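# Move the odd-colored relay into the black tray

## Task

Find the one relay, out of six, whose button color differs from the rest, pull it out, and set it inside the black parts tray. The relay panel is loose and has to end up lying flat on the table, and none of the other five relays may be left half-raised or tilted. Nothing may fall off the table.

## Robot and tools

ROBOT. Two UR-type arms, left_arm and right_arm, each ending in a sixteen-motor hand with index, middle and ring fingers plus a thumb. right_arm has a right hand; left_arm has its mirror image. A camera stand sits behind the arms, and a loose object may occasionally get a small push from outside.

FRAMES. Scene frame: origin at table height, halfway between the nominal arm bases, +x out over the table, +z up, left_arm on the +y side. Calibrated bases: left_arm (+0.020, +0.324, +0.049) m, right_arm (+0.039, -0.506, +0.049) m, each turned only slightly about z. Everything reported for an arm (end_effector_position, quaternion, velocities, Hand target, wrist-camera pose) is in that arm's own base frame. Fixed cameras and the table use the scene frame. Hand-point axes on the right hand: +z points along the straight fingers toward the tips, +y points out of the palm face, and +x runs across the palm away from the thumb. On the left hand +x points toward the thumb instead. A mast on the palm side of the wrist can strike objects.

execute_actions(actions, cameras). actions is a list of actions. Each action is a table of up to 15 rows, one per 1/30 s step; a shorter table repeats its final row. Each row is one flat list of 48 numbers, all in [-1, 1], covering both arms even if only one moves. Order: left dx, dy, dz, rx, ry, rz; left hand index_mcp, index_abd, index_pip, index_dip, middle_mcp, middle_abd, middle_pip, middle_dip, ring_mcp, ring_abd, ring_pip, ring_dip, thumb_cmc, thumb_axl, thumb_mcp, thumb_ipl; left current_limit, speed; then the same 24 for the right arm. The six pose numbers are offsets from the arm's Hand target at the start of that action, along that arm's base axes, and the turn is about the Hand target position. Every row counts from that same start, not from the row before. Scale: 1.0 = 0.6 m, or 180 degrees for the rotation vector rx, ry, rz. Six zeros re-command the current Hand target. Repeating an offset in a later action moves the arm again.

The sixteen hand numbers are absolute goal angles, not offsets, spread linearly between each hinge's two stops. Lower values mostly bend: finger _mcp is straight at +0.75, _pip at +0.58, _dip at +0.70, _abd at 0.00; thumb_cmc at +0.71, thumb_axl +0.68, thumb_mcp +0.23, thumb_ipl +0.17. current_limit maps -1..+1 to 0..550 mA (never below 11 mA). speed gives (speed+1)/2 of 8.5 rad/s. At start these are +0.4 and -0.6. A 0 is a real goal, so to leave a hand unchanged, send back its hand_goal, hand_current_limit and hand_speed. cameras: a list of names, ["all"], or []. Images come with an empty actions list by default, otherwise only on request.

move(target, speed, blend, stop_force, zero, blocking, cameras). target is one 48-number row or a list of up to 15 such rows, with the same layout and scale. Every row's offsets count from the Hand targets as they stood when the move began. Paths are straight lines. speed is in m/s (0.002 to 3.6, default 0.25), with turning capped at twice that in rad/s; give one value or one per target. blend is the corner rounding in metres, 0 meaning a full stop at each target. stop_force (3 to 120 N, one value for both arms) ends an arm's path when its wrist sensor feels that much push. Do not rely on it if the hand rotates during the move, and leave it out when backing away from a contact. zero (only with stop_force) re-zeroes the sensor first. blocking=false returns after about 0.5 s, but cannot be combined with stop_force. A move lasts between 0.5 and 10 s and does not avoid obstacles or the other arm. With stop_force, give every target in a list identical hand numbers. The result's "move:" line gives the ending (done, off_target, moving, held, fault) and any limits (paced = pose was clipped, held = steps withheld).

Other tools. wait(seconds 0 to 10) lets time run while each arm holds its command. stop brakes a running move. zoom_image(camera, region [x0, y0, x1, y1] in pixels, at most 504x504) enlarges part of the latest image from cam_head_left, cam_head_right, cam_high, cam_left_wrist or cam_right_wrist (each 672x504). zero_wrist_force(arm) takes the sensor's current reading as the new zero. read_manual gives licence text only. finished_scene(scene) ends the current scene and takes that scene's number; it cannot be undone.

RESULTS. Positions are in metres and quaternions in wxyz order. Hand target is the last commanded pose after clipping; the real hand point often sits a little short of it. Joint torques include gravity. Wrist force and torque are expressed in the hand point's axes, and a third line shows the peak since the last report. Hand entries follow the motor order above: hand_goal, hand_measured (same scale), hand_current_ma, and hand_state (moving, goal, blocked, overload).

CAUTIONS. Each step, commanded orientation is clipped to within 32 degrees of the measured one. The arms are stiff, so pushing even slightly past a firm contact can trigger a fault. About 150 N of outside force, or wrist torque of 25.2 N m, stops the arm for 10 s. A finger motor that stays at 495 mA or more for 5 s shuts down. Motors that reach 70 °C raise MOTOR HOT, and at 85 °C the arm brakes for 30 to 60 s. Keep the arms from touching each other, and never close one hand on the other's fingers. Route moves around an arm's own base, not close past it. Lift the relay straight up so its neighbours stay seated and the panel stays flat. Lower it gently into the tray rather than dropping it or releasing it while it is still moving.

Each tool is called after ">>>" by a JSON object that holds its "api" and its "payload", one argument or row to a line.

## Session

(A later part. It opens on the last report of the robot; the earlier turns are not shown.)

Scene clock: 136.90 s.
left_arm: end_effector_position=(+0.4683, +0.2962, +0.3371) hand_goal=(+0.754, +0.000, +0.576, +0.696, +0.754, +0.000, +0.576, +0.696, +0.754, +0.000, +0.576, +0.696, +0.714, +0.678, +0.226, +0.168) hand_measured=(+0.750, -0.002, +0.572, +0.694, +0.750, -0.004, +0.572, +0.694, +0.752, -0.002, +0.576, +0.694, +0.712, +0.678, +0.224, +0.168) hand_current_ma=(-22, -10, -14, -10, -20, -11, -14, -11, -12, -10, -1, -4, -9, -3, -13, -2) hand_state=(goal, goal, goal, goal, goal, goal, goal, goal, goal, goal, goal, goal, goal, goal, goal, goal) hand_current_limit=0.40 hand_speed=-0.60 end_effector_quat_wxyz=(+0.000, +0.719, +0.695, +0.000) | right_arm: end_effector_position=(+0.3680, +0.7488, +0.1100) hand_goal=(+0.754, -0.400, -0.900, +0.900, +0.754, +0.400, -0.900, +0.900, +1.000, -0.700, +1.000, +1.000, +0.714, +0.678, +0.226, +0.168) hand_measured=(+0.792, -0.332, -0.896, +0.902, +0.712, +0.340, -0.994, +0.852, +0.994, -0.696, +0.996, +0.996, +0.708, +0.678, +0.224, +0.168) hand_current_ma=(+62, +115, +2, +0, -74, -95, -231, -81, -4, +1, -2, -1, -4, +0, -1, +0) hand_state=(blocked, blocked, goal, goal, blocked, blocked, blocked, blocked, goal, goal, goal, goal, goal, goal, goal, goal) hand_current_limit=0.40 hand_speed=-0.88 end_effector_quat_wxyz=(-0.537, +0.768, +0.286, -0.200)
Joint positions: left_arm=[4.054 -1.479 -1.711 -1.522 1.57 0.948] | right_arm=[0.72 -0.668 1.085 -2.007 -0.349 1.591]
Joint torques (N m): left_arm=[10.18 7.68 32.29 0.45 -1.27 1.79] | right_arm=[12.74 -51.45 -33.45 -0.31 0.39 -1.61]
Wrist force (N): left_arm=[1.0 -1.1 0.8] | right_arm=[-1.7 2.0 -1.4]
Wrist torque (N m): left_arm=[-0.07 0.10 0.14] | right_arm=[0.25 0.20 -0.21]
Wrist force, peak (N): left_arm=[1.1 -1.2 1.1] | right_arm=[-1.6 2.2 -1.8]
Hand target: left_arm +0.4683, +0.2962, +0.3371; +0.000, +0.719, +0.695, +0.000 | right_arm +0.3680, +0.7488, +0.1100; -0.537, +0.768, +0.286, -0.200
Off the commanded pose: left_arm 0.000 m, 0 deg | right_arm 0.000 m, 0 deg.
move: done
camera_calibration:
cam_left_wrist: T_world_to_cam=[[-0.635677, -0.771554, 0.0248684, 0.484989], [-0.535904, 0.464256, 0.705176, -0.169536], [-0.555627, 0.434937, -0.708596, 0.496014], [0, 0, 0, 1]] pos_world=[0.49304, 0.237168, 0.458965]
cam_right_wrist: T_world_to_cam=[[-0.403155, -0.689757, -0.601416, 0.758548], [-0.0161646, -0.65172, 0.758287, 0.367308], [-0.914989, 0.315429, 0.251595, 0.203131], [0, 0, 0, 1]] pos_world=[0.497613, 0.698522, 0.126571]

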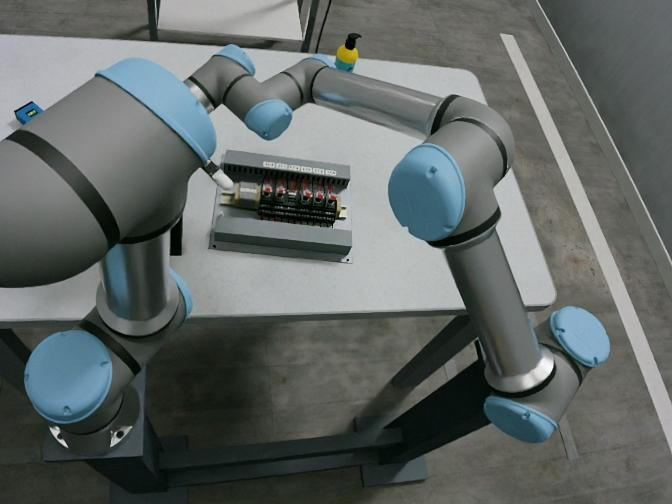

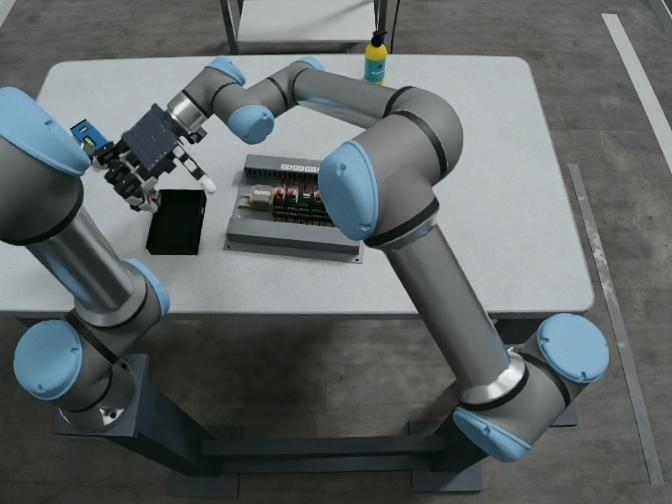

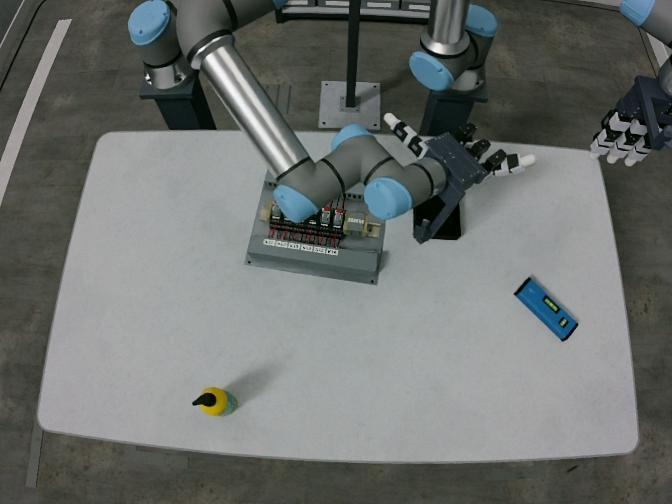

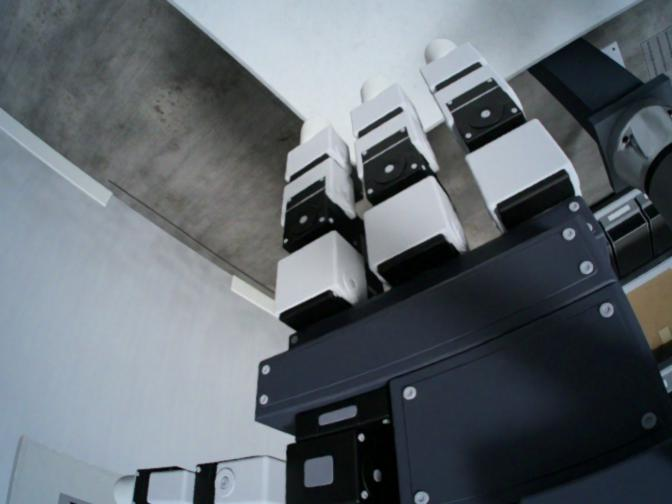

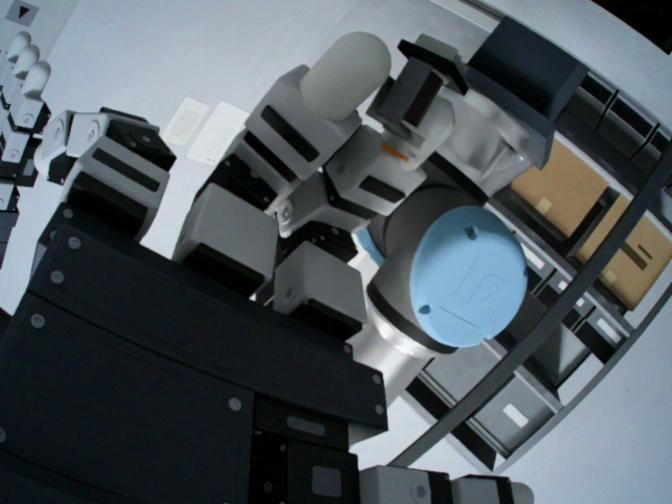

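>>> {"api": "move", "payload": {
  "target": [0,0,0,0,0,0,0.754,0,0.576,0.696,0.754,0,0.576,0.696,0.754,0,0.576,0.696,0.714,0.678,0.226,0.168,0.4,-0.6,0,0,-0.1,0,0,0,0.7534,-0.4,-0.9,0.9,0.7534,0.4,-0.9,0.9,1,-0.7,1,1,0.714,0.678,0.226,0.168,0.4,-0.88],
  "speed": 0.06,
  "cameras": ["cam_head_right","cam_right_wrist"]
}}

>>> {"api": "zoom_image", "payload": {
  "camera": "cam_right_wrist",
  "region": [290, 10, 540, 210]
}}

>>> {"api": "zoom_image", "payload": {
  "camera": "cam_head_right",
  "region": [120, 130, 250, 260]
}}

Scene clock: 139.70 s.
left_arm: end_effector_position=(+0.4683, +0.2962, +0.3371) hand_goal=(+0.754, +0.000, +0.576, +0.696, +0.754, +0.000, +0.576, +0.696, +0.754, +0.000, +0.576, +0.696, +0.714, +0.678, +0.226, +0.168) hand_measured=(+0.750, -0.002, +0.572, +0.694, +0.750, -0.004, +0.572, +0.694, +0.752, -0.002, +0.576, +0.694, +0.712, +0.678, +0.224, +0.168) hand_current_ma=(-22, -10, -14, -10, -20, -11, -14, -11, -12, -10, -1, -4, -9, -3, -13, -2) hand_state=(goal, goal, goal, goal, goal, goal, goal, goal, goal, goal, goal, goal, goal, goal, goal, goal) hand_current_limit=0.40 hand_speed=-0.60 end_effector_quat_wxyz=(+0.000, +0.719, +0.695, +0.000) | right_arm: end_effector_position=(+0.3680, +0.7488, +0.0502) hand_goal=(+0.754, -0.400, -0.900, +0.900, +0.754, +0.400, -0.900, +0.900, +1.000, -0.700, +1.000, +1.000, +0.714, +0.678, +0.226, +0.168) hand_measured=(+0.792, -0.332, -0.896, +0.902, +0.712, +0.340, -0.994, +0.852, +0.994, -0.696, +0.996, +0.996, +0.708, +0.678, +0.224, +0.168) hand_current_ma=(+62, +115, +2, +0, -74, -95, -231, -81, -4, +1, -2, -1, -4, +0, -1, +0) hand_state=(blocked, blocked, goal, goal, blocked, blocked, blocked, blocked, goal, goal, goal, goal, goal, goal, goal, goal) hand_current_limit=0.40 hand_speed=-0.88 end_effector_quat_wxyz=(-0.537, +0.768, +0.286, -0.200)
Joint positions: left_arm=[4.054 -1.479 -1.711 -1.522 1.57 0.948] | right_arm=[0.72 -0.596 1.115 -2.107 -0.349 1.59]
Joint torques (N m): left_arm=[9.94 8.36 31.92 0.52 -1.13 1.66] | right_arm=[-8.43 -52.11 -10.76 -5.14 2.31 1.2]
Wrist force (N): left_arm=[0.8 -0.9 0.8] | right_arm=[-1.4 2.0 -1.4]
Wrist torque (N m): left_arm=[-0.04 0.13 0.12] | right_arm=[0.27 0.16 -0.34]
Wrist force, peak (N): left_arm=[1.3 -1.2 0.9] | right_arm=[-1.4 2.4 -1.3]
Hand target: left_arm +0.4683, +0.2962, +0.3371; +0.000, +0.719, +0.695, +0.000 | right_arm +0.3680, +0.7488, +0.0500; -0.537, +0.768, +0.286, -0.200
Off the commanded pose: left_arm 0.000 m, 0 deg | right_arm 0.000 m, 0 deg.
move: done
camera_calibration:
cam_right_wrist: T_world_to_cam=[[-0.402925, -0.689962, -0.601335, 0.722607], [-0.0157774, -0.651696, 0.758316, 0.412443], [-0.915097, 0.315032, 0.251699, 0.2185], [0, 0, 0, 1]] pos_world=[0.497613, 0.698524, 0.0667708]
Images, in order (width x height): cam_head_right 672x504, cam_right_wrist 672x504.

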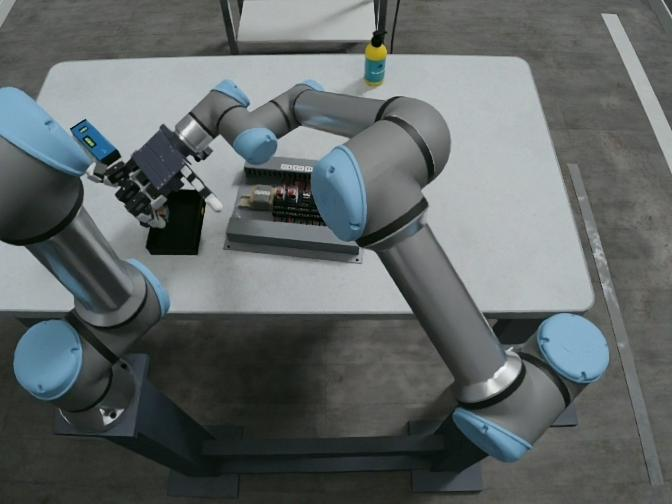

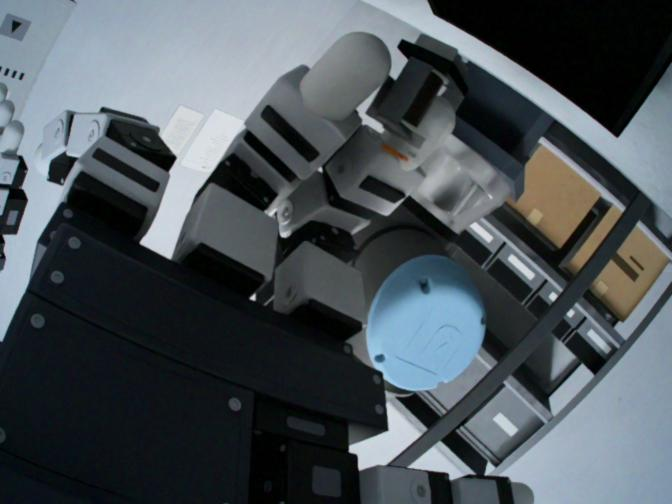

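Scaled by 2.016 from the camera's 672x504 image, which has a finer 960x720 frame.

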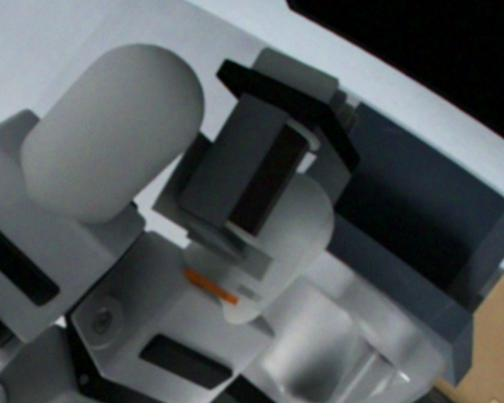

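Scaled by 3.877 from the camera's 672x504 image, which has a finer 960x720 frame.

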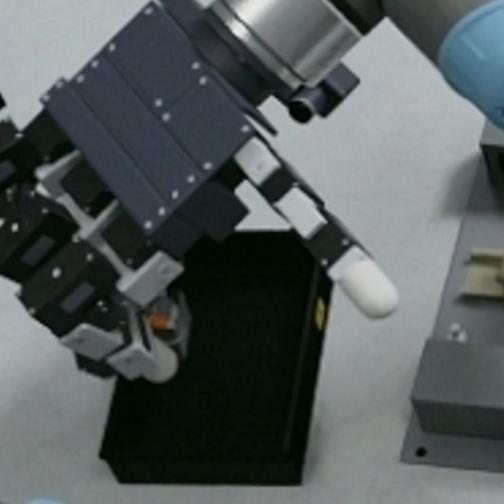

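>>> {"api": "move", "payload": {
  "target": [0,0,0,0,0,0,0.754,0,0.576,0.696,0.754,0,0.576,0.696,0.754,0,0.576,0.696,0.714,0.678,0.226,0.168,0.4,-0.6,0,0,-0.05,0,0,0,0.7534,-0.4,-0.9,0.9,0.7534,0.4,-0.9,0.9,1,-0.7,1,1,0.714,0.678,0.226,0.168,0.4,-0.88],
  "speed": 0.05,
  "cameras": ["cam_head_right","cam_right_wrist"]
}}

>>> {"api": "zoom_image", "payload": {
  "camera": "cam_head_right",
  "region": [120, 130, 250, 260]
}}

>>> {"api": "zoom_image", "payload": {
  "camera": "cam_right_wrist",
  "region": [290, 10, 540, 210]
}}

Scene clock: 141.57 s.
left_arm: end_effector_position=(+0.4683, +0.2962, +0.3371) hand_goal=(+0.754, +0.000, +0.576, +0.696, +0.754, +0.000, +0.576, +0.696, +0.754, +0.000, +0.576, +0.696, +0.714, +0.678, +0.226, +0.168) hand_measured=(+0.750, -0.002, +0.572, +0.694, +0.750, -0.004, +0.572, +0.694, +0.752, -0.002, +0.576, +0.694, +0.712, +0.678, +0.224, +0.168) hand_current_ma=(-22, -10, -14, -10, -20, -11, -14, -11, -12, -10, -1, -4, -9, -3, -13, -2) hand_state=(goal, goal, goal, goal, goal, goal, goal, goal, goal, goal, goal, goal, goal, goal, goal, goal) hand_current_limit=0.40 hand_speed=-0.60 end_effector_quat_wxyz=(+0.000, +0.719, +0.695, +0.000) | right_arm: end_effector_position=(+0.3680, +0.7488, +0.0202) hand_goal=(+0.754, -0.400, -0.900, +0.900, +0.754, +0.400, -0.900, +0.900, +1.000, -0.700, +1.000, +1.000, +0.714, +0.678, +0.226, +0.168) hand_measured=(+0.792, -0.332, -0.896, +0.902, +0.712, +0.340, -0.994, +0.852, +0.994, -0.696, +0.996, +0.996, +0.708, +0.678, +0.224, +0.168) hand_current_ma=(+62, +115, +2, +0, -74, -95, -231, -81, -4, +1, -2, -1, -4, +0, -1, +0) hand_state=(blocked, blocked, goal, goal, blocked, blocked, blocked, blocked, goal, goal, goal, goal, goal, goal, goal, goal) hand_current_limit=0.40 hand_speed=-0.88 end_effector_quat_wxyz=(-0.537, +0.768, +0.286, -0.200)
Joint positions: left_arm=[4.054 -1.479 -1.711 -1.522 1.57 0.948] | right_arm=[0.72 -0.556 1.121 -2.153 -0.349 1.59]
Joint torques (N m): left_arm=[9.22 8.24 32.43 0.51 -1.09 1.51] | right_arm=[-8.45 -51.72 -15.23 -5.08 3 1.19]
Wrist force (N): left_arm=[1.0 -1.0 0.8] | right_arm=[-1.5 2.0 -1.2]
Wrist torque (N m): left_arm=[-0.05 0.10 0.13] | right_arm=[0.23 0.16 -0.35]
Wrist force, peak (N): left_arm=[1.0 -1.1 1.1] | right_arm=[-1.7 2.2 -1.4]
Hand target: left_arm +0.4683, +0.2962, +0.3371; +0.000, +0.719, +0.695, +0.000 | right_arm +0.3680, +0.7488, +0.0200; -0.537, +0.768, +0.286, -0.200
Off the commanded pose: left_arm 0.000 m, 0 deg | right_arm 0.000 m, 0 deg.
move: done
camera_calibration:
cam_right_wrist: T_world_to_cam=[[-0.40299, -0.689979, -0.601272, 0.704609], [-0.0158123, -0.651634, 0.758369, 0.435164], [-0.915068, 0.315122, 0.251692, 0.225974], [0, 0, 0, 1]] pos_world=[0.497613, 0.698524, 0.0367708]
Images, in order (width x height): cam_head_right 672x504, cam_right_wrist 672x504.

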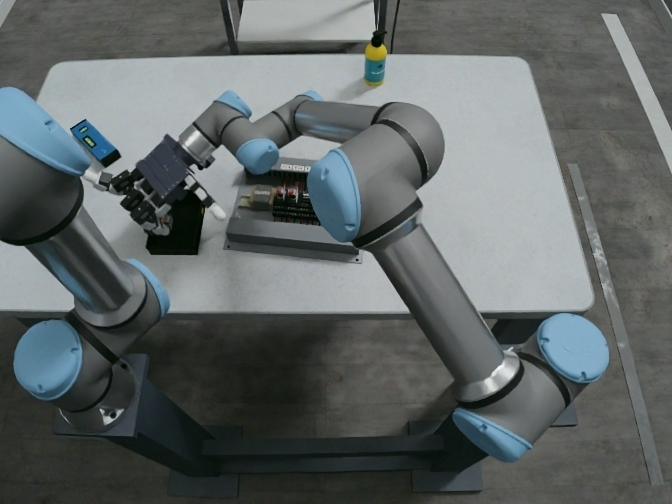

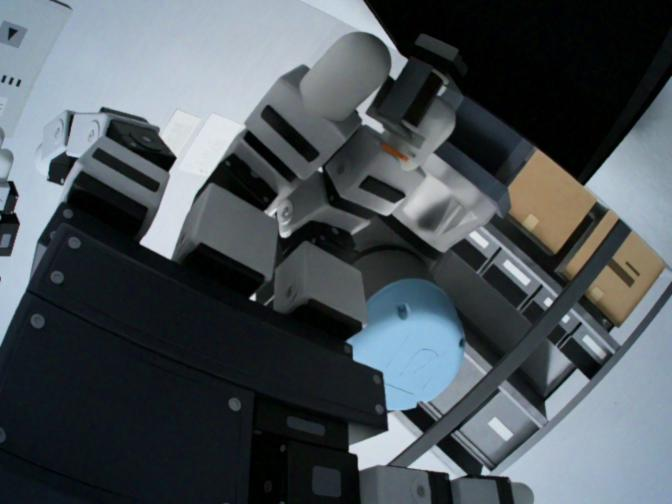

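Scaled by 3.877 from the camera's 672x504 image, which has a finer 960x720 frame.

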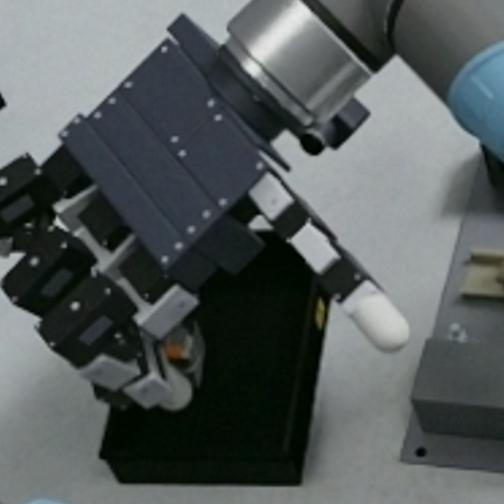

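Scaled by 2.016 from the camera's 672x504 image, which has a finer 960x720 frame.

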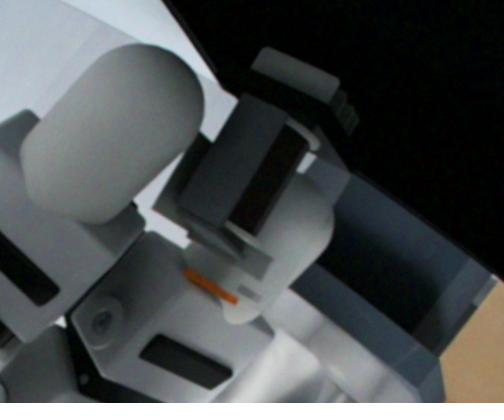

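>>> {"api": "move", "payload": {
  "target": [0,0,0,0,0,0,0.754,0,0.576,0.696,0.754,0,0.576,0.696,0.754,0,0.576,0.696,0.714,0.678,0.226,0.168,0.4,-0.6,0,0,-0.07,0,0,0,0.7534,-0.4,-0.9,0.9,0.7534,0.4,-0.9,0.9,1,-0.7,1,1,0.714,0.678,0.226,0.168,0.4,-0.88],
  "speed": 0.02,
  "stop_force": 3,
  "cameras": ["cam_head_right","cam_right_wrist"]
}}

>>> {"api": "zoom_image", "payload": {
  "camera": "cam_head_right",
  "region": [120, 130, 250, 260]
}}

>>> {"api": "zoom_image", "payload": {
  "camera": "cam_right_wrist",
  "region": [290, 10, 540, 210]
}}

Scene clock: 144.93 s.
left_arm: end_effector_position=(+0.4683, +0.2962, +0.3371) hand_goal=(+0.754, +0.000, +0.576, +0.696, +0.754, +0.000, +0.576, +0.696, +0.754, +0.000, +0.576, +0.696, +0.714, +0.678, +0.226, +0.168) hand_measured=(+0.750, -0.002, +0.572, +0.694, +0.750, -0.004, +0.572, +0.694, +0.752, -0.002, +0.576, +0.694, +0.712, +0.678, +0.224, +0.168) hand_current_ma=(-22, -10, -14, -10, -20, -11, -14, -11, -12, -10, -1, -4, -9, -3, -13, -2) hand_state=(goal, goal, goal, goal, goal, goal, goal, goal, goal, goal, goal, goal, goal, goal, goal, goal) hand_current_limit=0.40 hand_speed=-0.60 end_effector_quat_wxyz=(+0.000, +0.719, +0.695, +0.000) | right_arm: end_effector_position=(+0.3680, +0.7488, -0.0136) hand_goal=(+0.754, -0.400, -0.900, +0.900, +0.754, +0.400, -0.900, +0.900, +1.000, -0.700, +1.000, +1.000, +0.714, +0.678, +0.226, +0.168) hand_measured=(+0.796, -0.332, -0.902, +0.902, +0.712, +0.340, -0.994, +0.852, +0.994, -0.696, +0.996, +0.996, +0.708, +0.678, +0.224, +0.168) hand_current_ma=(+73, +115, +0, +0, -74, -93, -231, -83, -4, +1, -2, -1, -4, +0, -1, +0) hand_state=(blocked, blocked, goal, goal, blocked, blocked, blocked, blocked, goal, goal, goal, goal, goal, goal, goal, goal) hand_current_limit=0.40 hand_speed=-0.88 end_effector_quat_wxyz=(-0.537, +0.768, +0.286, -0.200)
Joint positions: left_arm=[4.054 -1.479 -1.711 -1.522 1.57 0.948] | right_arm=[0.72 -0.507 1.12 -2.202 -0.349 1.589]
Joint torques (N m): left_arm=[9.36 8.11 32.84 0.46 -1.23 1.59] | right_arm=[11.57 -70.08 -9.95 -0.02 0.93 0.23]
Wrist force (N): left_arm=[0.9 -1.2 0.9] | right_arm=[-1.2 0.3 -2.0]
Wrist torque (N m): left_arm=[-0.09 0.12 0.12] | right_arm=[0.28 0.20 -0.38]
Wrist force, peak (N): left_arm=[1.0 -1.2 1.1] | right_arm=[0.8 -5.2 -2.8]
Hand target: left_arm +0.4683, +0.2962, +0.3371; +0.000, +0.719, +0.695, +0.000 | right_arm +0.3680, +0.7488, -0.0136; -0.537, +0.768, +0.286, -0.200 (not the last commanded pose)
Off the commanded pose: left_arm 0.000 m, 0 deg | right_arm 0.008 m, 0 deg.
move: contact (right_arm)
camera_calibration:
cam_right_wrist: T_world_to_cam=[[-0.402924, -0.689917, -0.601387, 0.68421], [-0.0158054, -0.651743, 0.758275, 0.46087], [-0.915097, 0.315032, 0.251698, 0.234559], [0, 0, 0, 1]] pos_world=[0.497613, 0.698524, 0.00297086]
Images, in order (width x height): cam_head_right 672x504, cam_right_wrist 672x504.

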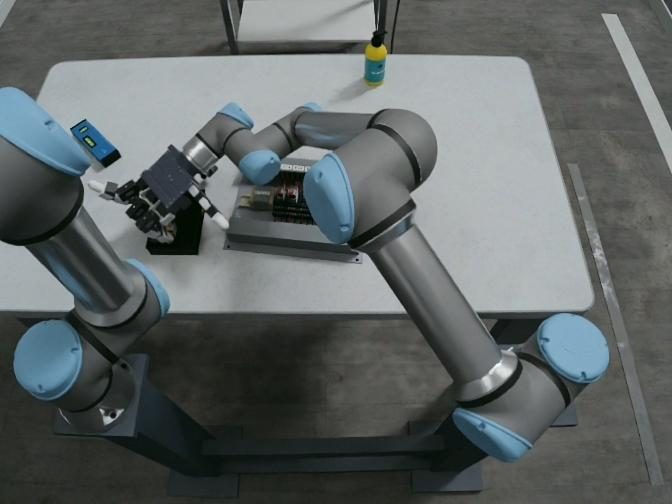

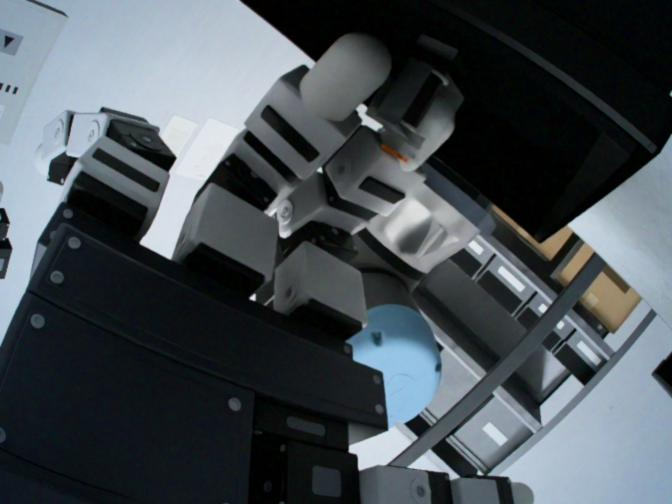

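Scaled by 3.877 from the camera's 672x504 image, which has a finer 960x720 frame.

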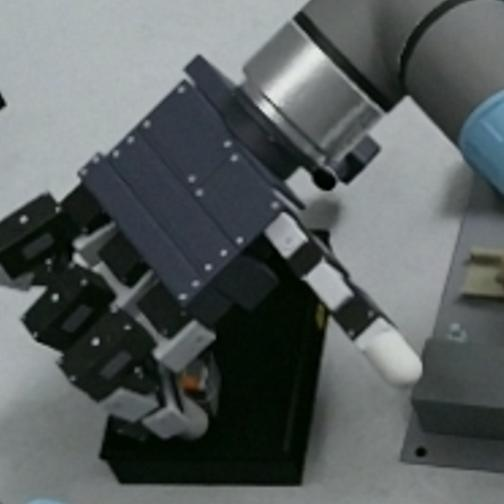

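Scaled by 2.016 from the camera's 672x504 image, which has a finer 960x720 frame.

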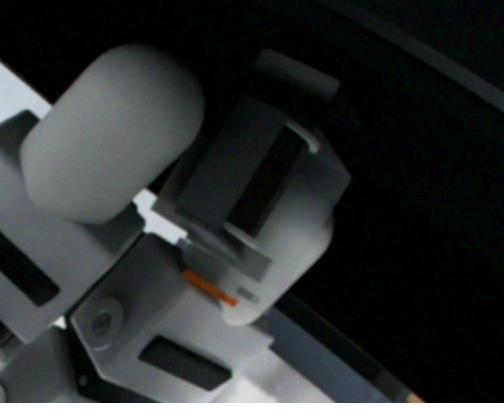

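>>> {"api": "move", "payload": {
  "target": [0,0,0,0,0,0,0.754,0,0.576,0.696,0.754,0,0.576,0.696,0.754,0,0.576,0.696,0.714,0.678,0.226,0.168,0.4,-0.6,0,0,0,0,0,0,0.79,-0.2,-0.9,0.9,0.73,0.2,-0.98,0.87,1,-0.7,1,1,0.714,0.678,0.226,0.168,0.1,-0.95],
  "speed": 0.02,
  "cameras": ["cam_right_wrist"]
}}

>>> {"api": "zoom_image", "payload": {
  "camera": "cam_right_wrist",
  "region": [290, 10, 540, 210]
}}

>>> {"api": "move", "payload": {
  "target": [0,0,0,0,0,0,0.754,0,0.576,0.696,0.754,0,0.576,0.696,0.754,0,0.576,0.696,0.714,0.678,0.226,0.168,0.4,-0.6,0,0,0,0,0,0,0.77,0.1,-0.9,0.9,0.75,-0.1,-0.96,0.88,1,-0.7,1,1,0.714,0.678,0.226,0.168,0.1,-0.95],
  "speed": 0.02,
  "cameras": ["cam_right_wrist","cam_head_right"]
}}

>>> {"api": "zoom_image", "payload": {
  "camera": "cam_right_wrist",
  "region": [290, 10, 540, 210]
}}

>>> {"api": "zoom_image", "payload": {
  "camera": "cam_head_right",
  "region": [120, 130, 250, 260]
}}

Scene clock: 146.80 s.
left_arm: end_effector_position=(+0.4683, +0.2962, +0.3371) hand_goal=(+0.754, +0.000, +0.576, +0.696, +0.754, +0.000, +0.576, +0.696, +0.754, +0.000, +0.576, +0.696, +0.714, +0.678, +0.226, +0.168) hand_measured=(+0.750, -0.002, +0.572, +0.694, +0.750, -0.004, +0.572, +0.694, +0.752, -0.002, +0.576, +0.694, +0.712, +0.678, +0.224, +0.168) hand_current_ma=(-22, -10, -14, -10, -20, -11, -14, -11, -12, -10, -1, -4, -9, -3, -13, -2) hand_state=(goal, goal, goal, goal, goal, goal, goal, goal, goal, goal, goal, goal, goal, goal, goal, goal) hand_current_limit=0.40 hand_speed=-0.60 end_effector_quat_wxyz=(+0.000, +0.719, +0.695, +0.000) | right_arm: end_effector_position=(+0.3680, +0.7488, -0.0136) hand_goal=(+0.790, -0.200, -0.900, +0.900, +0.730, +0.200, -0.980, +0.870, +1.000, -0.700, +1.000, +1.000, +0.714, +0.678, +0.226, +0.168) hand_measured=(+0.802, -0.200, -0.898, +0.902, +0.704, +0.214, -0.998, +0.840, +0.994, -0.696, +0.996, +0.996, +0.708, +0.678, +0.224, +0.168) hand_current_ma=(+10, +0, +0, +0, -33, +10, -19, -41, -4, +1, -2, -1, -4, +0, -1, +0) hand_state=(goal, goal, goal, goal, blocked, goal, goal, blocked, goal, goal, goal, goal, goal, goal, goal, goal) hand_current_limit=0.10 hand_speed=-0.95 end_effector_quat_wxyz=(-0.537, +0.768, +0.286, -0.200)
Joint positions: left_arm=[4.054 -1.479 -1.711 -1.522 1.57 0.948] | right_arm=[0.72 -0.507 1.12 -2.202 -0.349 1.589]
Joint torques (N m): left_arm=[9.7 8.43 31.55 0.46 -1.22 1.71] | right_arm=[10.96 -68.15 -11.21 -0.36 0.18 0.23]
Wrist force (N): left_arm=[1.1 -1.0 1.0] | right_arm=[-0.7 -0.6 -2.7]
Wrist torque (N m): left_arm=[-0.07 0.09 0.14] | right_arm=[0.30 0.19 -0.36]
Wrist force, peak (N): left_arm=[1.1 -1.2 1.2] | right_arm=[-0.7 -0.8 -2.8]
Hand target: left_arm +0.4683, +0.2962, +0.3371; +0.000, +0.719, +0.695, +0.000 | right_arm +0.3680, +0.7488, -0.0136; -0.537, +0.768, +0.286, -0.200
Off the commanded pose: left_arm 0.000 m, 0 deg | right_arm 0.000 m, 0 deg.
move: done
camera_calibration:
cam_right_wrist: T_world_to_cam=[[-0.402924, -0.689917, -0.601387, 0.68421], [-0.0158054, -0.651743, 0.758275, 0.46087], [-0.915097, 0.315032, 0.251698, 0.234559], [0, 0, 0, 1]] pos_world=[0.497613, 0.698524, 0.00297086]
Images, in order (width x height): cam_right_wrist 672x504.

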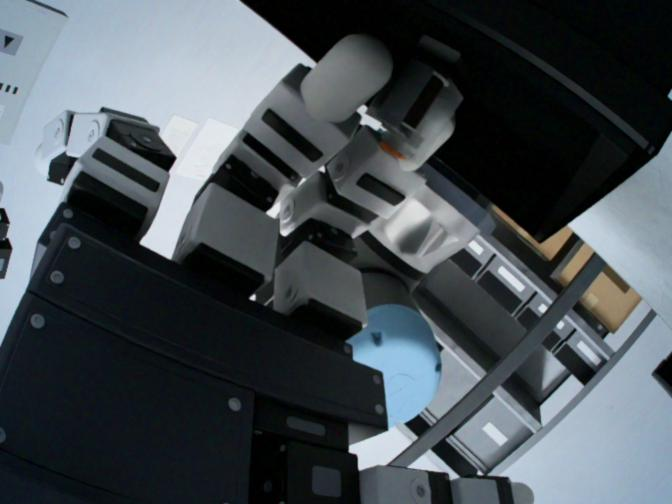

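Scaled by 2.016 from the camera's 672x504 image, which has a finer 960x720 frame.

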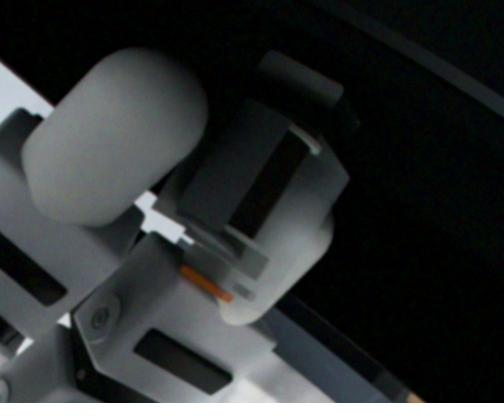

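Scene clock: 148.50 s.
left_arm: end_effector_position=(+0.4683, +0.2962, +0.3371) hand_goal=(+0.754, +0.000, +0.576, +0.696, +0.754, +0.000, +0.576, +0.696, +0.754, +0.000, +0.576, +0.696, +0.714, +0.678, +0.226, +0.168) hand_measured=(+0.750, -0.002, +0.572, +0.694, +0.750, -0.004, +0.572, +0.694, +0.752, -0.002, +0.576, +0.694, +0.712, +0.678, +0.224, +0.168) hand_current_ma=(-22, -10, -14, -10, -20, -11, -14, -11, -12, -10, -1, -4, -9, -3, -13, -2) hand_state=(goal, goal, goal, goal, goal, goal, goal, goal, goal, goal, goal, goal, goal, goal, goal, goal) hand_current_limit=0.40 hand_speed=-0.60 end_effector_quat_wxyz=(+0.000, +0.719, +0.695, +0.000) | right_arm: end_effector_position=(+0.3680, +0.7488, -0.0136) hand_goal=(+0.770, +0.100, -0.900, +0.900, +0.750, -0.100, -0.960, +0.880, +1.000, -0.700, +1.000, +1.000, +0.714, +0.678, +0.226, +0.168) hand_measured=(+0.796, +0.098, -0.896, +0.902, +0.724, -0.084, -0.998, +0.840, +0.994, -0.696, +0.996, +0.996, +0.708, +0.678, +0.224, +0.168) hand_current_ma=(+33, +0, +2, +0, -33, +12, -58, -61, -4, +1, -2, -1, -4, +0, -1, +0) hand_state=(blocked, goal, goal, goal, blocked, goal, blocked, blocked, goal, goal, goal, goal, goal, goal, goal, goal) hand_current_limit=0.10 hand_speed=-0.95 end_effector_quat_wxyz=(-0.537, +0.768, +0.286, -0.200)
Joint positions: left_arm=[4.054 -1.479 -1.711 -1.522 1.57 0.948] | right_arm=[0.72 -0.507 1.12 -2.202 -0.349 1.589]
Joint torques (N m): left_arm=[9.66 8.12 31.92 0.56 -1.22 1.54] | right_arm=[10.36 -62.6 -13.59 -0.91 0.14 0.17]
Wrist force (N): left_arm=[0.9 -0.9 0.8] | right_arm=[0.2 -4.6 -4.0]
Wrist torque (N m): left_arm=[-0.04 0.12 0.12] | right_arm=[0.41 0.23 -0.36]
Wrist force, peak (N): left_arm=[1.1 -1.5 0.8] | right_arm=[0.6 -4.8 -4.1]
Hand target: left_arm +0.4683, +0.2962, +0.3371; +0.000, +0.719, +0.695, +0.000 | right_arm +0.3680, +0.7488, -0.0136; -0.537, +0.768, +0.286, -0.200
Off the commanded pose: left_arm 0.000 m, 0 deg | right_arm 0.000 m, 0 deg.
move: done
camera_calibration:
cam_right_wrist: T_world_to_cam=[[-0.402924, -0.689917, -0.601387, 0.68421], [-0.0158054, -0.651743, 0.758275, 0.46087], [-0.915097, 0.315032, 0.251698, 0.234559], [0, 0, 0, 1]] pos_world=[0.497613, 0.698524, 0.00297086]
Images, in order (width x height): cam_head_right 672x504, cam_right_wrist 672x504.

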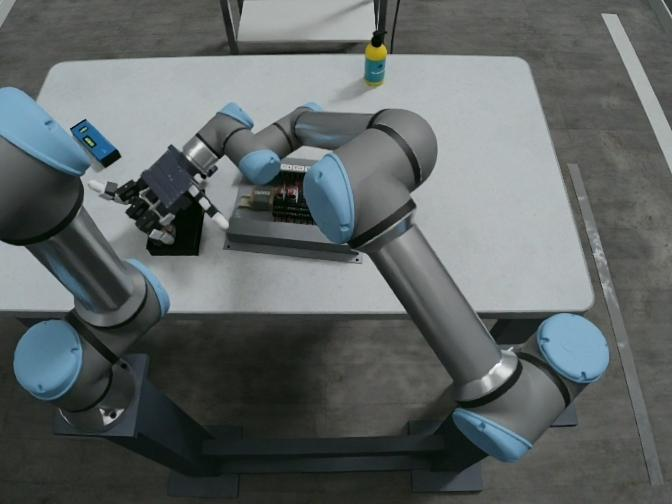

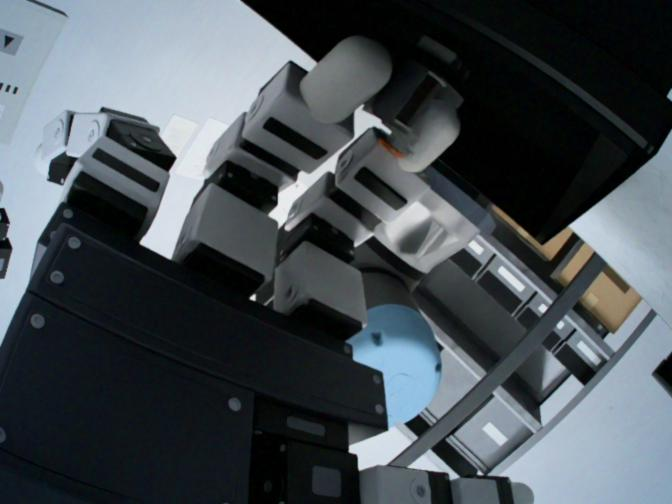

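Scaled by 2.016 from the camera's 672x504 image, which has a finer 960x720 frame.

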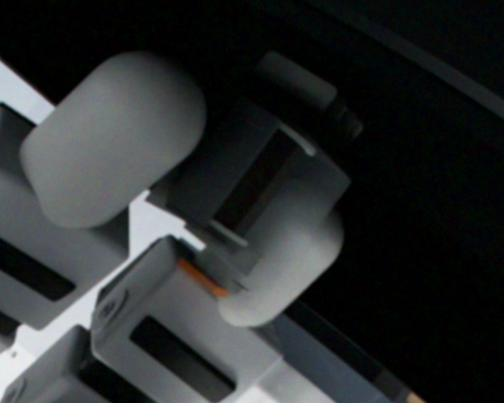

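Scaled by 3.877 from the camera's 672x504 image, which has a finer 960x720 frame.

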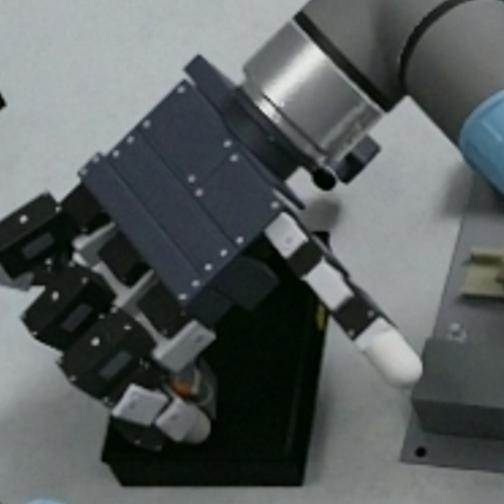

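>>> {"api": "move", "payload": {
  "target": [
    [0,0,0,0,0,0,0.754,0,0.576,0.696,0.754,0,0.576,0.696,0.754,0,0.576,0.696,0.714,0.678,0.226,0.168,0.4,-0.6,0,0,0.003,0,0,0,0.79,0.35,-0.9,0.9,0.75,-0.35,-1.0,0.85,1,-0.7,1,1,0.714,0.678,0.226,0.168,0.1,-0.93]
  ],
  "speed": 0.02,
  "cameras": ["cam_right_wrist","cam_head_right"]
}}

>>> {"api": "zoom_image", "payload": {
  "camera": "cam_right_wrist",
  "region": [290, 10, 540, 210]
}}

>>> {"api": "zoom_image", "payload": {
  "camera": "cam_head_right",
  "region": [120, 130, 250, 260]
}}

Scene clock: 150.03 s.
left_arm: end_effector_position=(+0.4683, +0.2962, +0.3371) hand_goal=(+0.754, +0.000, +0.576, +0.696, +0.754, +0.000, +0.576, +0.696, +0.754, +0.000, +0.576, +0.696, +0.714, +0.678, +0.226, +0.168) hand_measured=(+0.750, -0.002, +0.572, +0.694, +0.750, -0.004, +0.572, +0.694, +0.752, -0.002, +0.576, +0.694, +0.712, +0.678, +0.224, +0.168) hand_current_ma=(-22, -10, -14, -10, -20, -11, -14, -11, -12, -10, -1, -4, -9, -3, -13, -2) hand_state=(goal, goal, goal, goal, goal, goal, goal, goal, goal, goal, goal, goal, goal, goal, goal, goal) hand_current_limit=0.40 hand_speed=-0.60 end_effector_quat_wxyz=(+0.000, +0.719, +0.695, +0.000) | right_arm: end_effector_position=(+0.3680, +0.7488, -0.0118) hand_goal=(+0.790, +0.350, -0.900, +0.900, +0.750, -0.350, -1.000, +0.850, +1.000, -0.700, +1.000, +1.000, +0.714, +0.678, +0.226, +0.168) hand_measured=(+0.786, +0.346, -0.896, +0.902, +0.738, -0.346, -1.000, +0.848, +0.994, -0.696, +0.996, +0.996, +0.708, +0.678, +0.224, +0.168) hand_current_ma=(-2, -1, +2, +0, -11, +1, +0, -1, -4, +1, -2, -1, -4, +0, -1, +0) hand_state=(goal, goal, goal, goal, goal, goal, goal, goal, goal, goal, goal, goal, goal, goal, goal, goal) hand_current_limit=0.10 hand_speed=-0.93 end_effector_quat_wxyz=(-0.537, +0.768, +0.286, -0.200)
Joint positions: left_arm=[4.054 -1.479 -1.711 -1.522 1.57 0.948] | right_arm=[0.72 -0.51 1.12 -2.199 -0.349 1.589]
Joint torques (N m): left_arm=[9.74 7.99 31.48 0.46 -1.24 1.74] | right_arm=[10.25 -71.4 -10.19 -0.32 0.9 0.6]
Wrist force (N): left_arm=[0.9 -0.9 0.9] | right_arm=[-1.6 1.5 -1.6]
Wrist torque (N m): left_arm=[-0.05 0.11 0.12] | right_arm=[0.25 0.18 -0.37]
Wrist force, peak (N): left_arm=[1.3 -1.0 0.8] | right_arm=[0.1 -4.8 -4.0]
Hand target: left_arm +0.4683, +0.2962, +0.3371; +0.000, +0.719, +0.695, +0.000 | right_arm +0.3680, +0.7488, -0.0118; -0.537, +0.768, +0.286, -0.200
Off the commanded pose: left_arm 0.000 m, 0 deg | right_arm 0.000 m, 0 deg.
move: done
camera_calibration:
cam_right_wrist: T_world_to_cam=[[-0.402924, -0.689917, -0.601387, 0.685293], [-0.0158054, -0.651743, 0.758275, 0.459505], [-0.915097, 0.315032, 0.251698, 0.234106], [0, 0, 0, 1]] pos_world=[0.497613, 0.698524, 0.00477086]
Images, in order (width x height): cam_head_right 672x504, cam_right_wrist 672x504.

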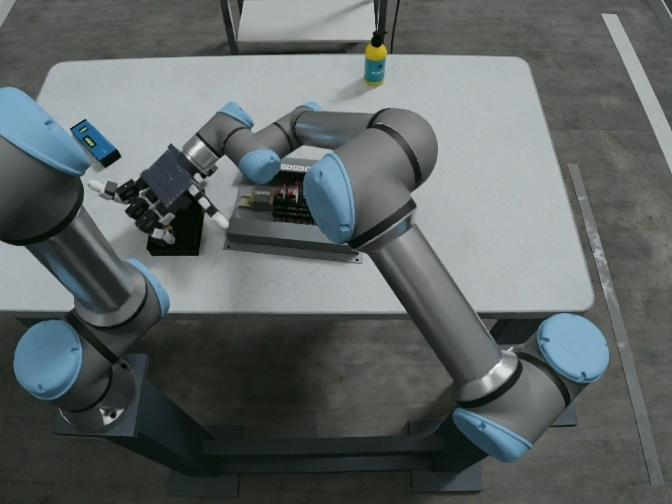

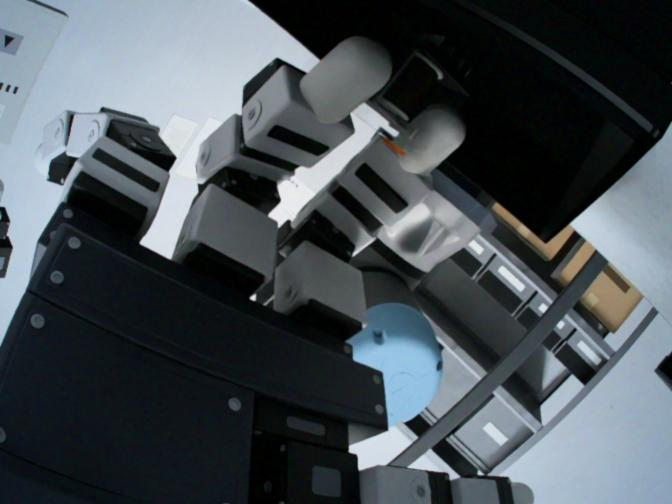

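Scaled by 2.016 from the camera's 672x504 image, which has a finer 960x720 frame.

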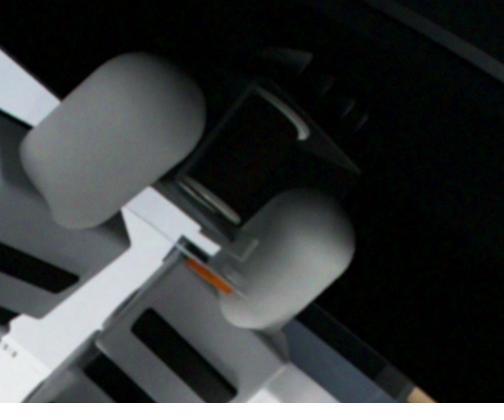

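Scaled by 3.877 from the camera's 672x504 image, which has a finer 960x720 frame.

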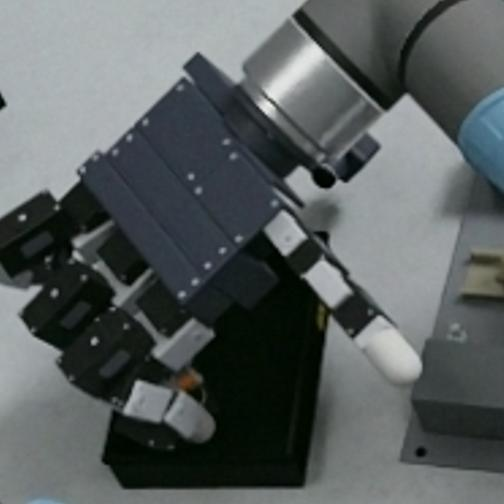

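>>> {"api": "move", "payload": {
  "target": [
    [0,0,0,0,0,0,0.754,0,0.576,0.696,0.754,0,0.576,0.696,0.754,0,0.576,0.696,0.714,0.678,0.226,0.168,0.4,-0.6,0,0,0.003,0,0,0,0.79,0.5,-0.95,0.88,0.75,-0.5,-0.98,0.86,1,-0.7,1,1,0.714,0.678,0.226,0.168,0.1,-0.9],
    [0,0,0,0,0,0,0.754,0,0.576,0.696,0.754,0,0.576,0.696,0.754,0,0.576,0.696,0.714,0.678,0.226,0.168,0.4,-0.6,0,0,0.04,0,0,0,0.79,0.5,-0.95,0.88,0.75,-0.5,-0.98,0.86,1,-0.7,1,1,0.714,0.678,0.226,0.168,0.1,-0.9]
  ],
  "speed": 0.02,
  "cameras": ["cam_right_wrist","cam_head_right"]
}}

>>> {"api": "zoom_image", "payload": {
  "camera": "cam_right_wrist",
  "region": [290, 10, 540, 210]
}}

>>> {"api": "zoom_image", "payload": {
  "camera": "cam_head_right",
  "region": [120, 130, 250, 260]
}}

Scene clock: 152.63 s.
left_arm: end_effector_position=(+0.4683, +0.2962, +0.3371) hand_goal=(+0.754, +0.000, +0.576, +0.696, +0.754, +0.000, +0.576, +0.696, +0.754, +0.000, +0.576, +0.696, +0.714, +0.678, +0.226, +0.168) hand_measured=(+0.750, -0.002, +0.572, +0.694, +0.750, -0.004, +0.572, +0.694, +0.752, -0.002, +0.576, +0.694, +0.712, +0.678, +0.224, +0.168) hand_current_ma=(-22, -10, -14, -10, -20, -11, -14, -11, -12, -10, -1, -4, -9, -3, -13, -2) hand_state=(goal, goal, goal, goal, goal, goal, goal, goal, goal, goal, goal, goal, goal, goal, goal, goal) hand_current_limit=0.40 hand_speed=-0.60 end_effector_quat_wxyz=(+0.000, +0.719, +0.695, +0.000) | right_arm: end_effector_position=(+0.3679, +0.7488, +0.0120) hand_goal=(+0.790, +0.500, -0.950, +0.880, +0.750, -0.500, -0.980, +0.860, +1.000, -0.700, +1.000, +1.000, +0.714, +0.678, +0.226, +0.168) hand_measured=(+0.786, +0.496, -0.946, +0.884, +0.738, -0.496, -0.980, +0.858, +0.994, -0.696, +0.996, +0.996, +0.708, +0.678, +0.224, +0.168) hand_current_ma=(-2, -1, +2, +1, -11, +1, +0, -1, -4, +1, -2, -1, -4, +0, -1, +0) hand_state=(goal, goal, goal, goal, goal, goal, goal, goal, goal, goal, goal, goal, goal, goal, goal, goal) hand_current_limit=0.10 hand_speed=-0.90 end_effector_quat_wxyz=(-0.537, +0.768, +0.286, -0.200)
Joint positions: left_arm=[4.054 -1.479 -1.711 -1.522 1.57 0.948] | right_arm=[0.72 -0.544 1.121 -2.165 -0.349 1.59]
Joint torques (N m): left_arm=[10.58 7.96 32.24 0.5 -1.22 1.62] | right_arm=[12 -70.84 -24.76 -0.3 2.59 -1.25]
Wrist force (N): left_arm=[0.8 -1.1 1.0] | right_arm=[-1.6 1.6 -1.7]
Wrist torque (N m): left_arm=[-0.09 0.13 0.11] | right_arm=[0.26 0.18 -0.38]
Wrist force, peak (N): left_arm=[1.1 -1.2 1.0] | right_arm=[-1.7 2.0 -1.6]
Hand target: left_arm +0.4683, +0.2962, +0.3371; +0.000, +0.719, +0.695, +0.000 | right_arm +0.3680, +0.7488, +0.0122; -0.537, +0.768, +0.286, -0.200
Off the commanded pose: left_arm 0.000 m, 0 deg | right_arm 0.000 m, 0 deg.
move: done
camera_calibration:
cam_right_wrist: T_world_to_cam=[[-0.403047, -0.690031, -0.601174, 0.6997], [-0.0156985, -0.651583, 0.758415, 0.441288], [-0.915045, 0.315114, 0.251786, 0.227938], [0, 0, 0, 1]] pos_world=[0.497513, 0.698524, 0.0285704]
Images, in order (width x height): cam_head_right 672x504, cam_right_wrist 672x504.

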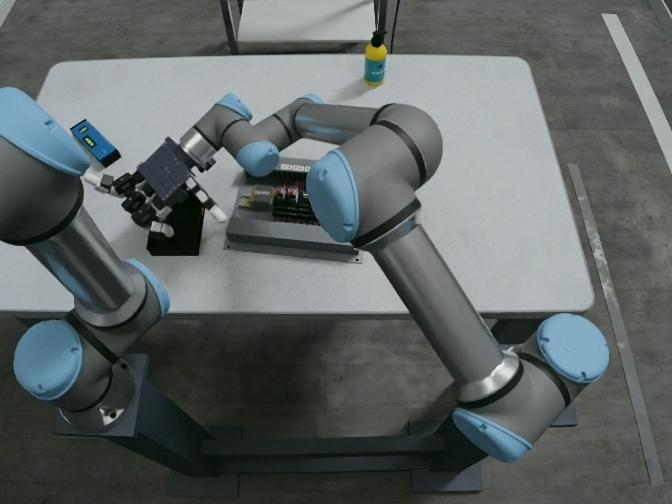

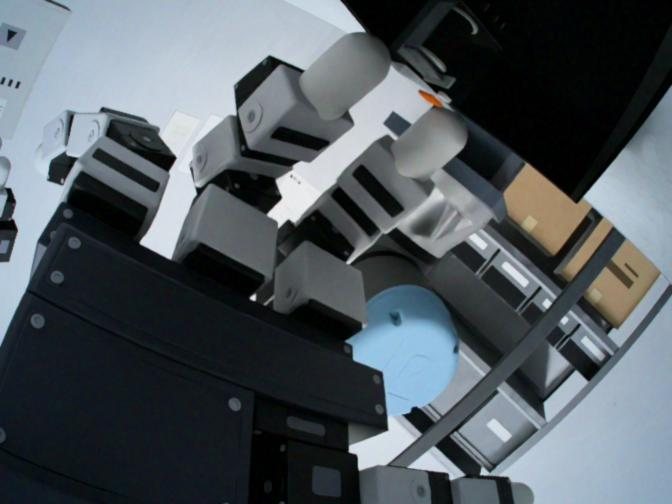

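Scaled by 2.016 from the camera's 672x504 image, which has a finer 960x720 frame.

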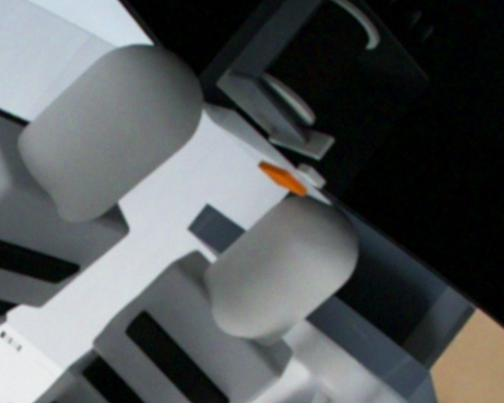

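Scaled by 3.877 from the camera's 672x504 image, which has a finer 960x720 frame.

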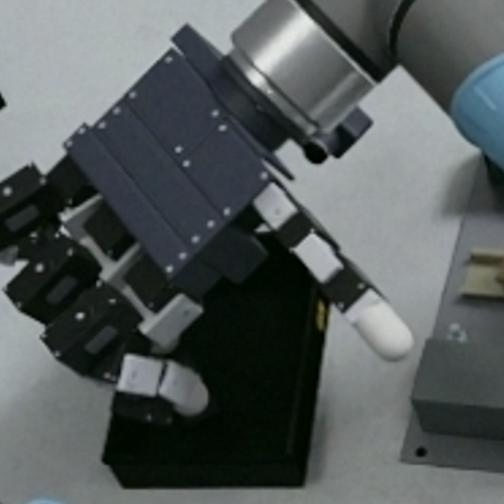

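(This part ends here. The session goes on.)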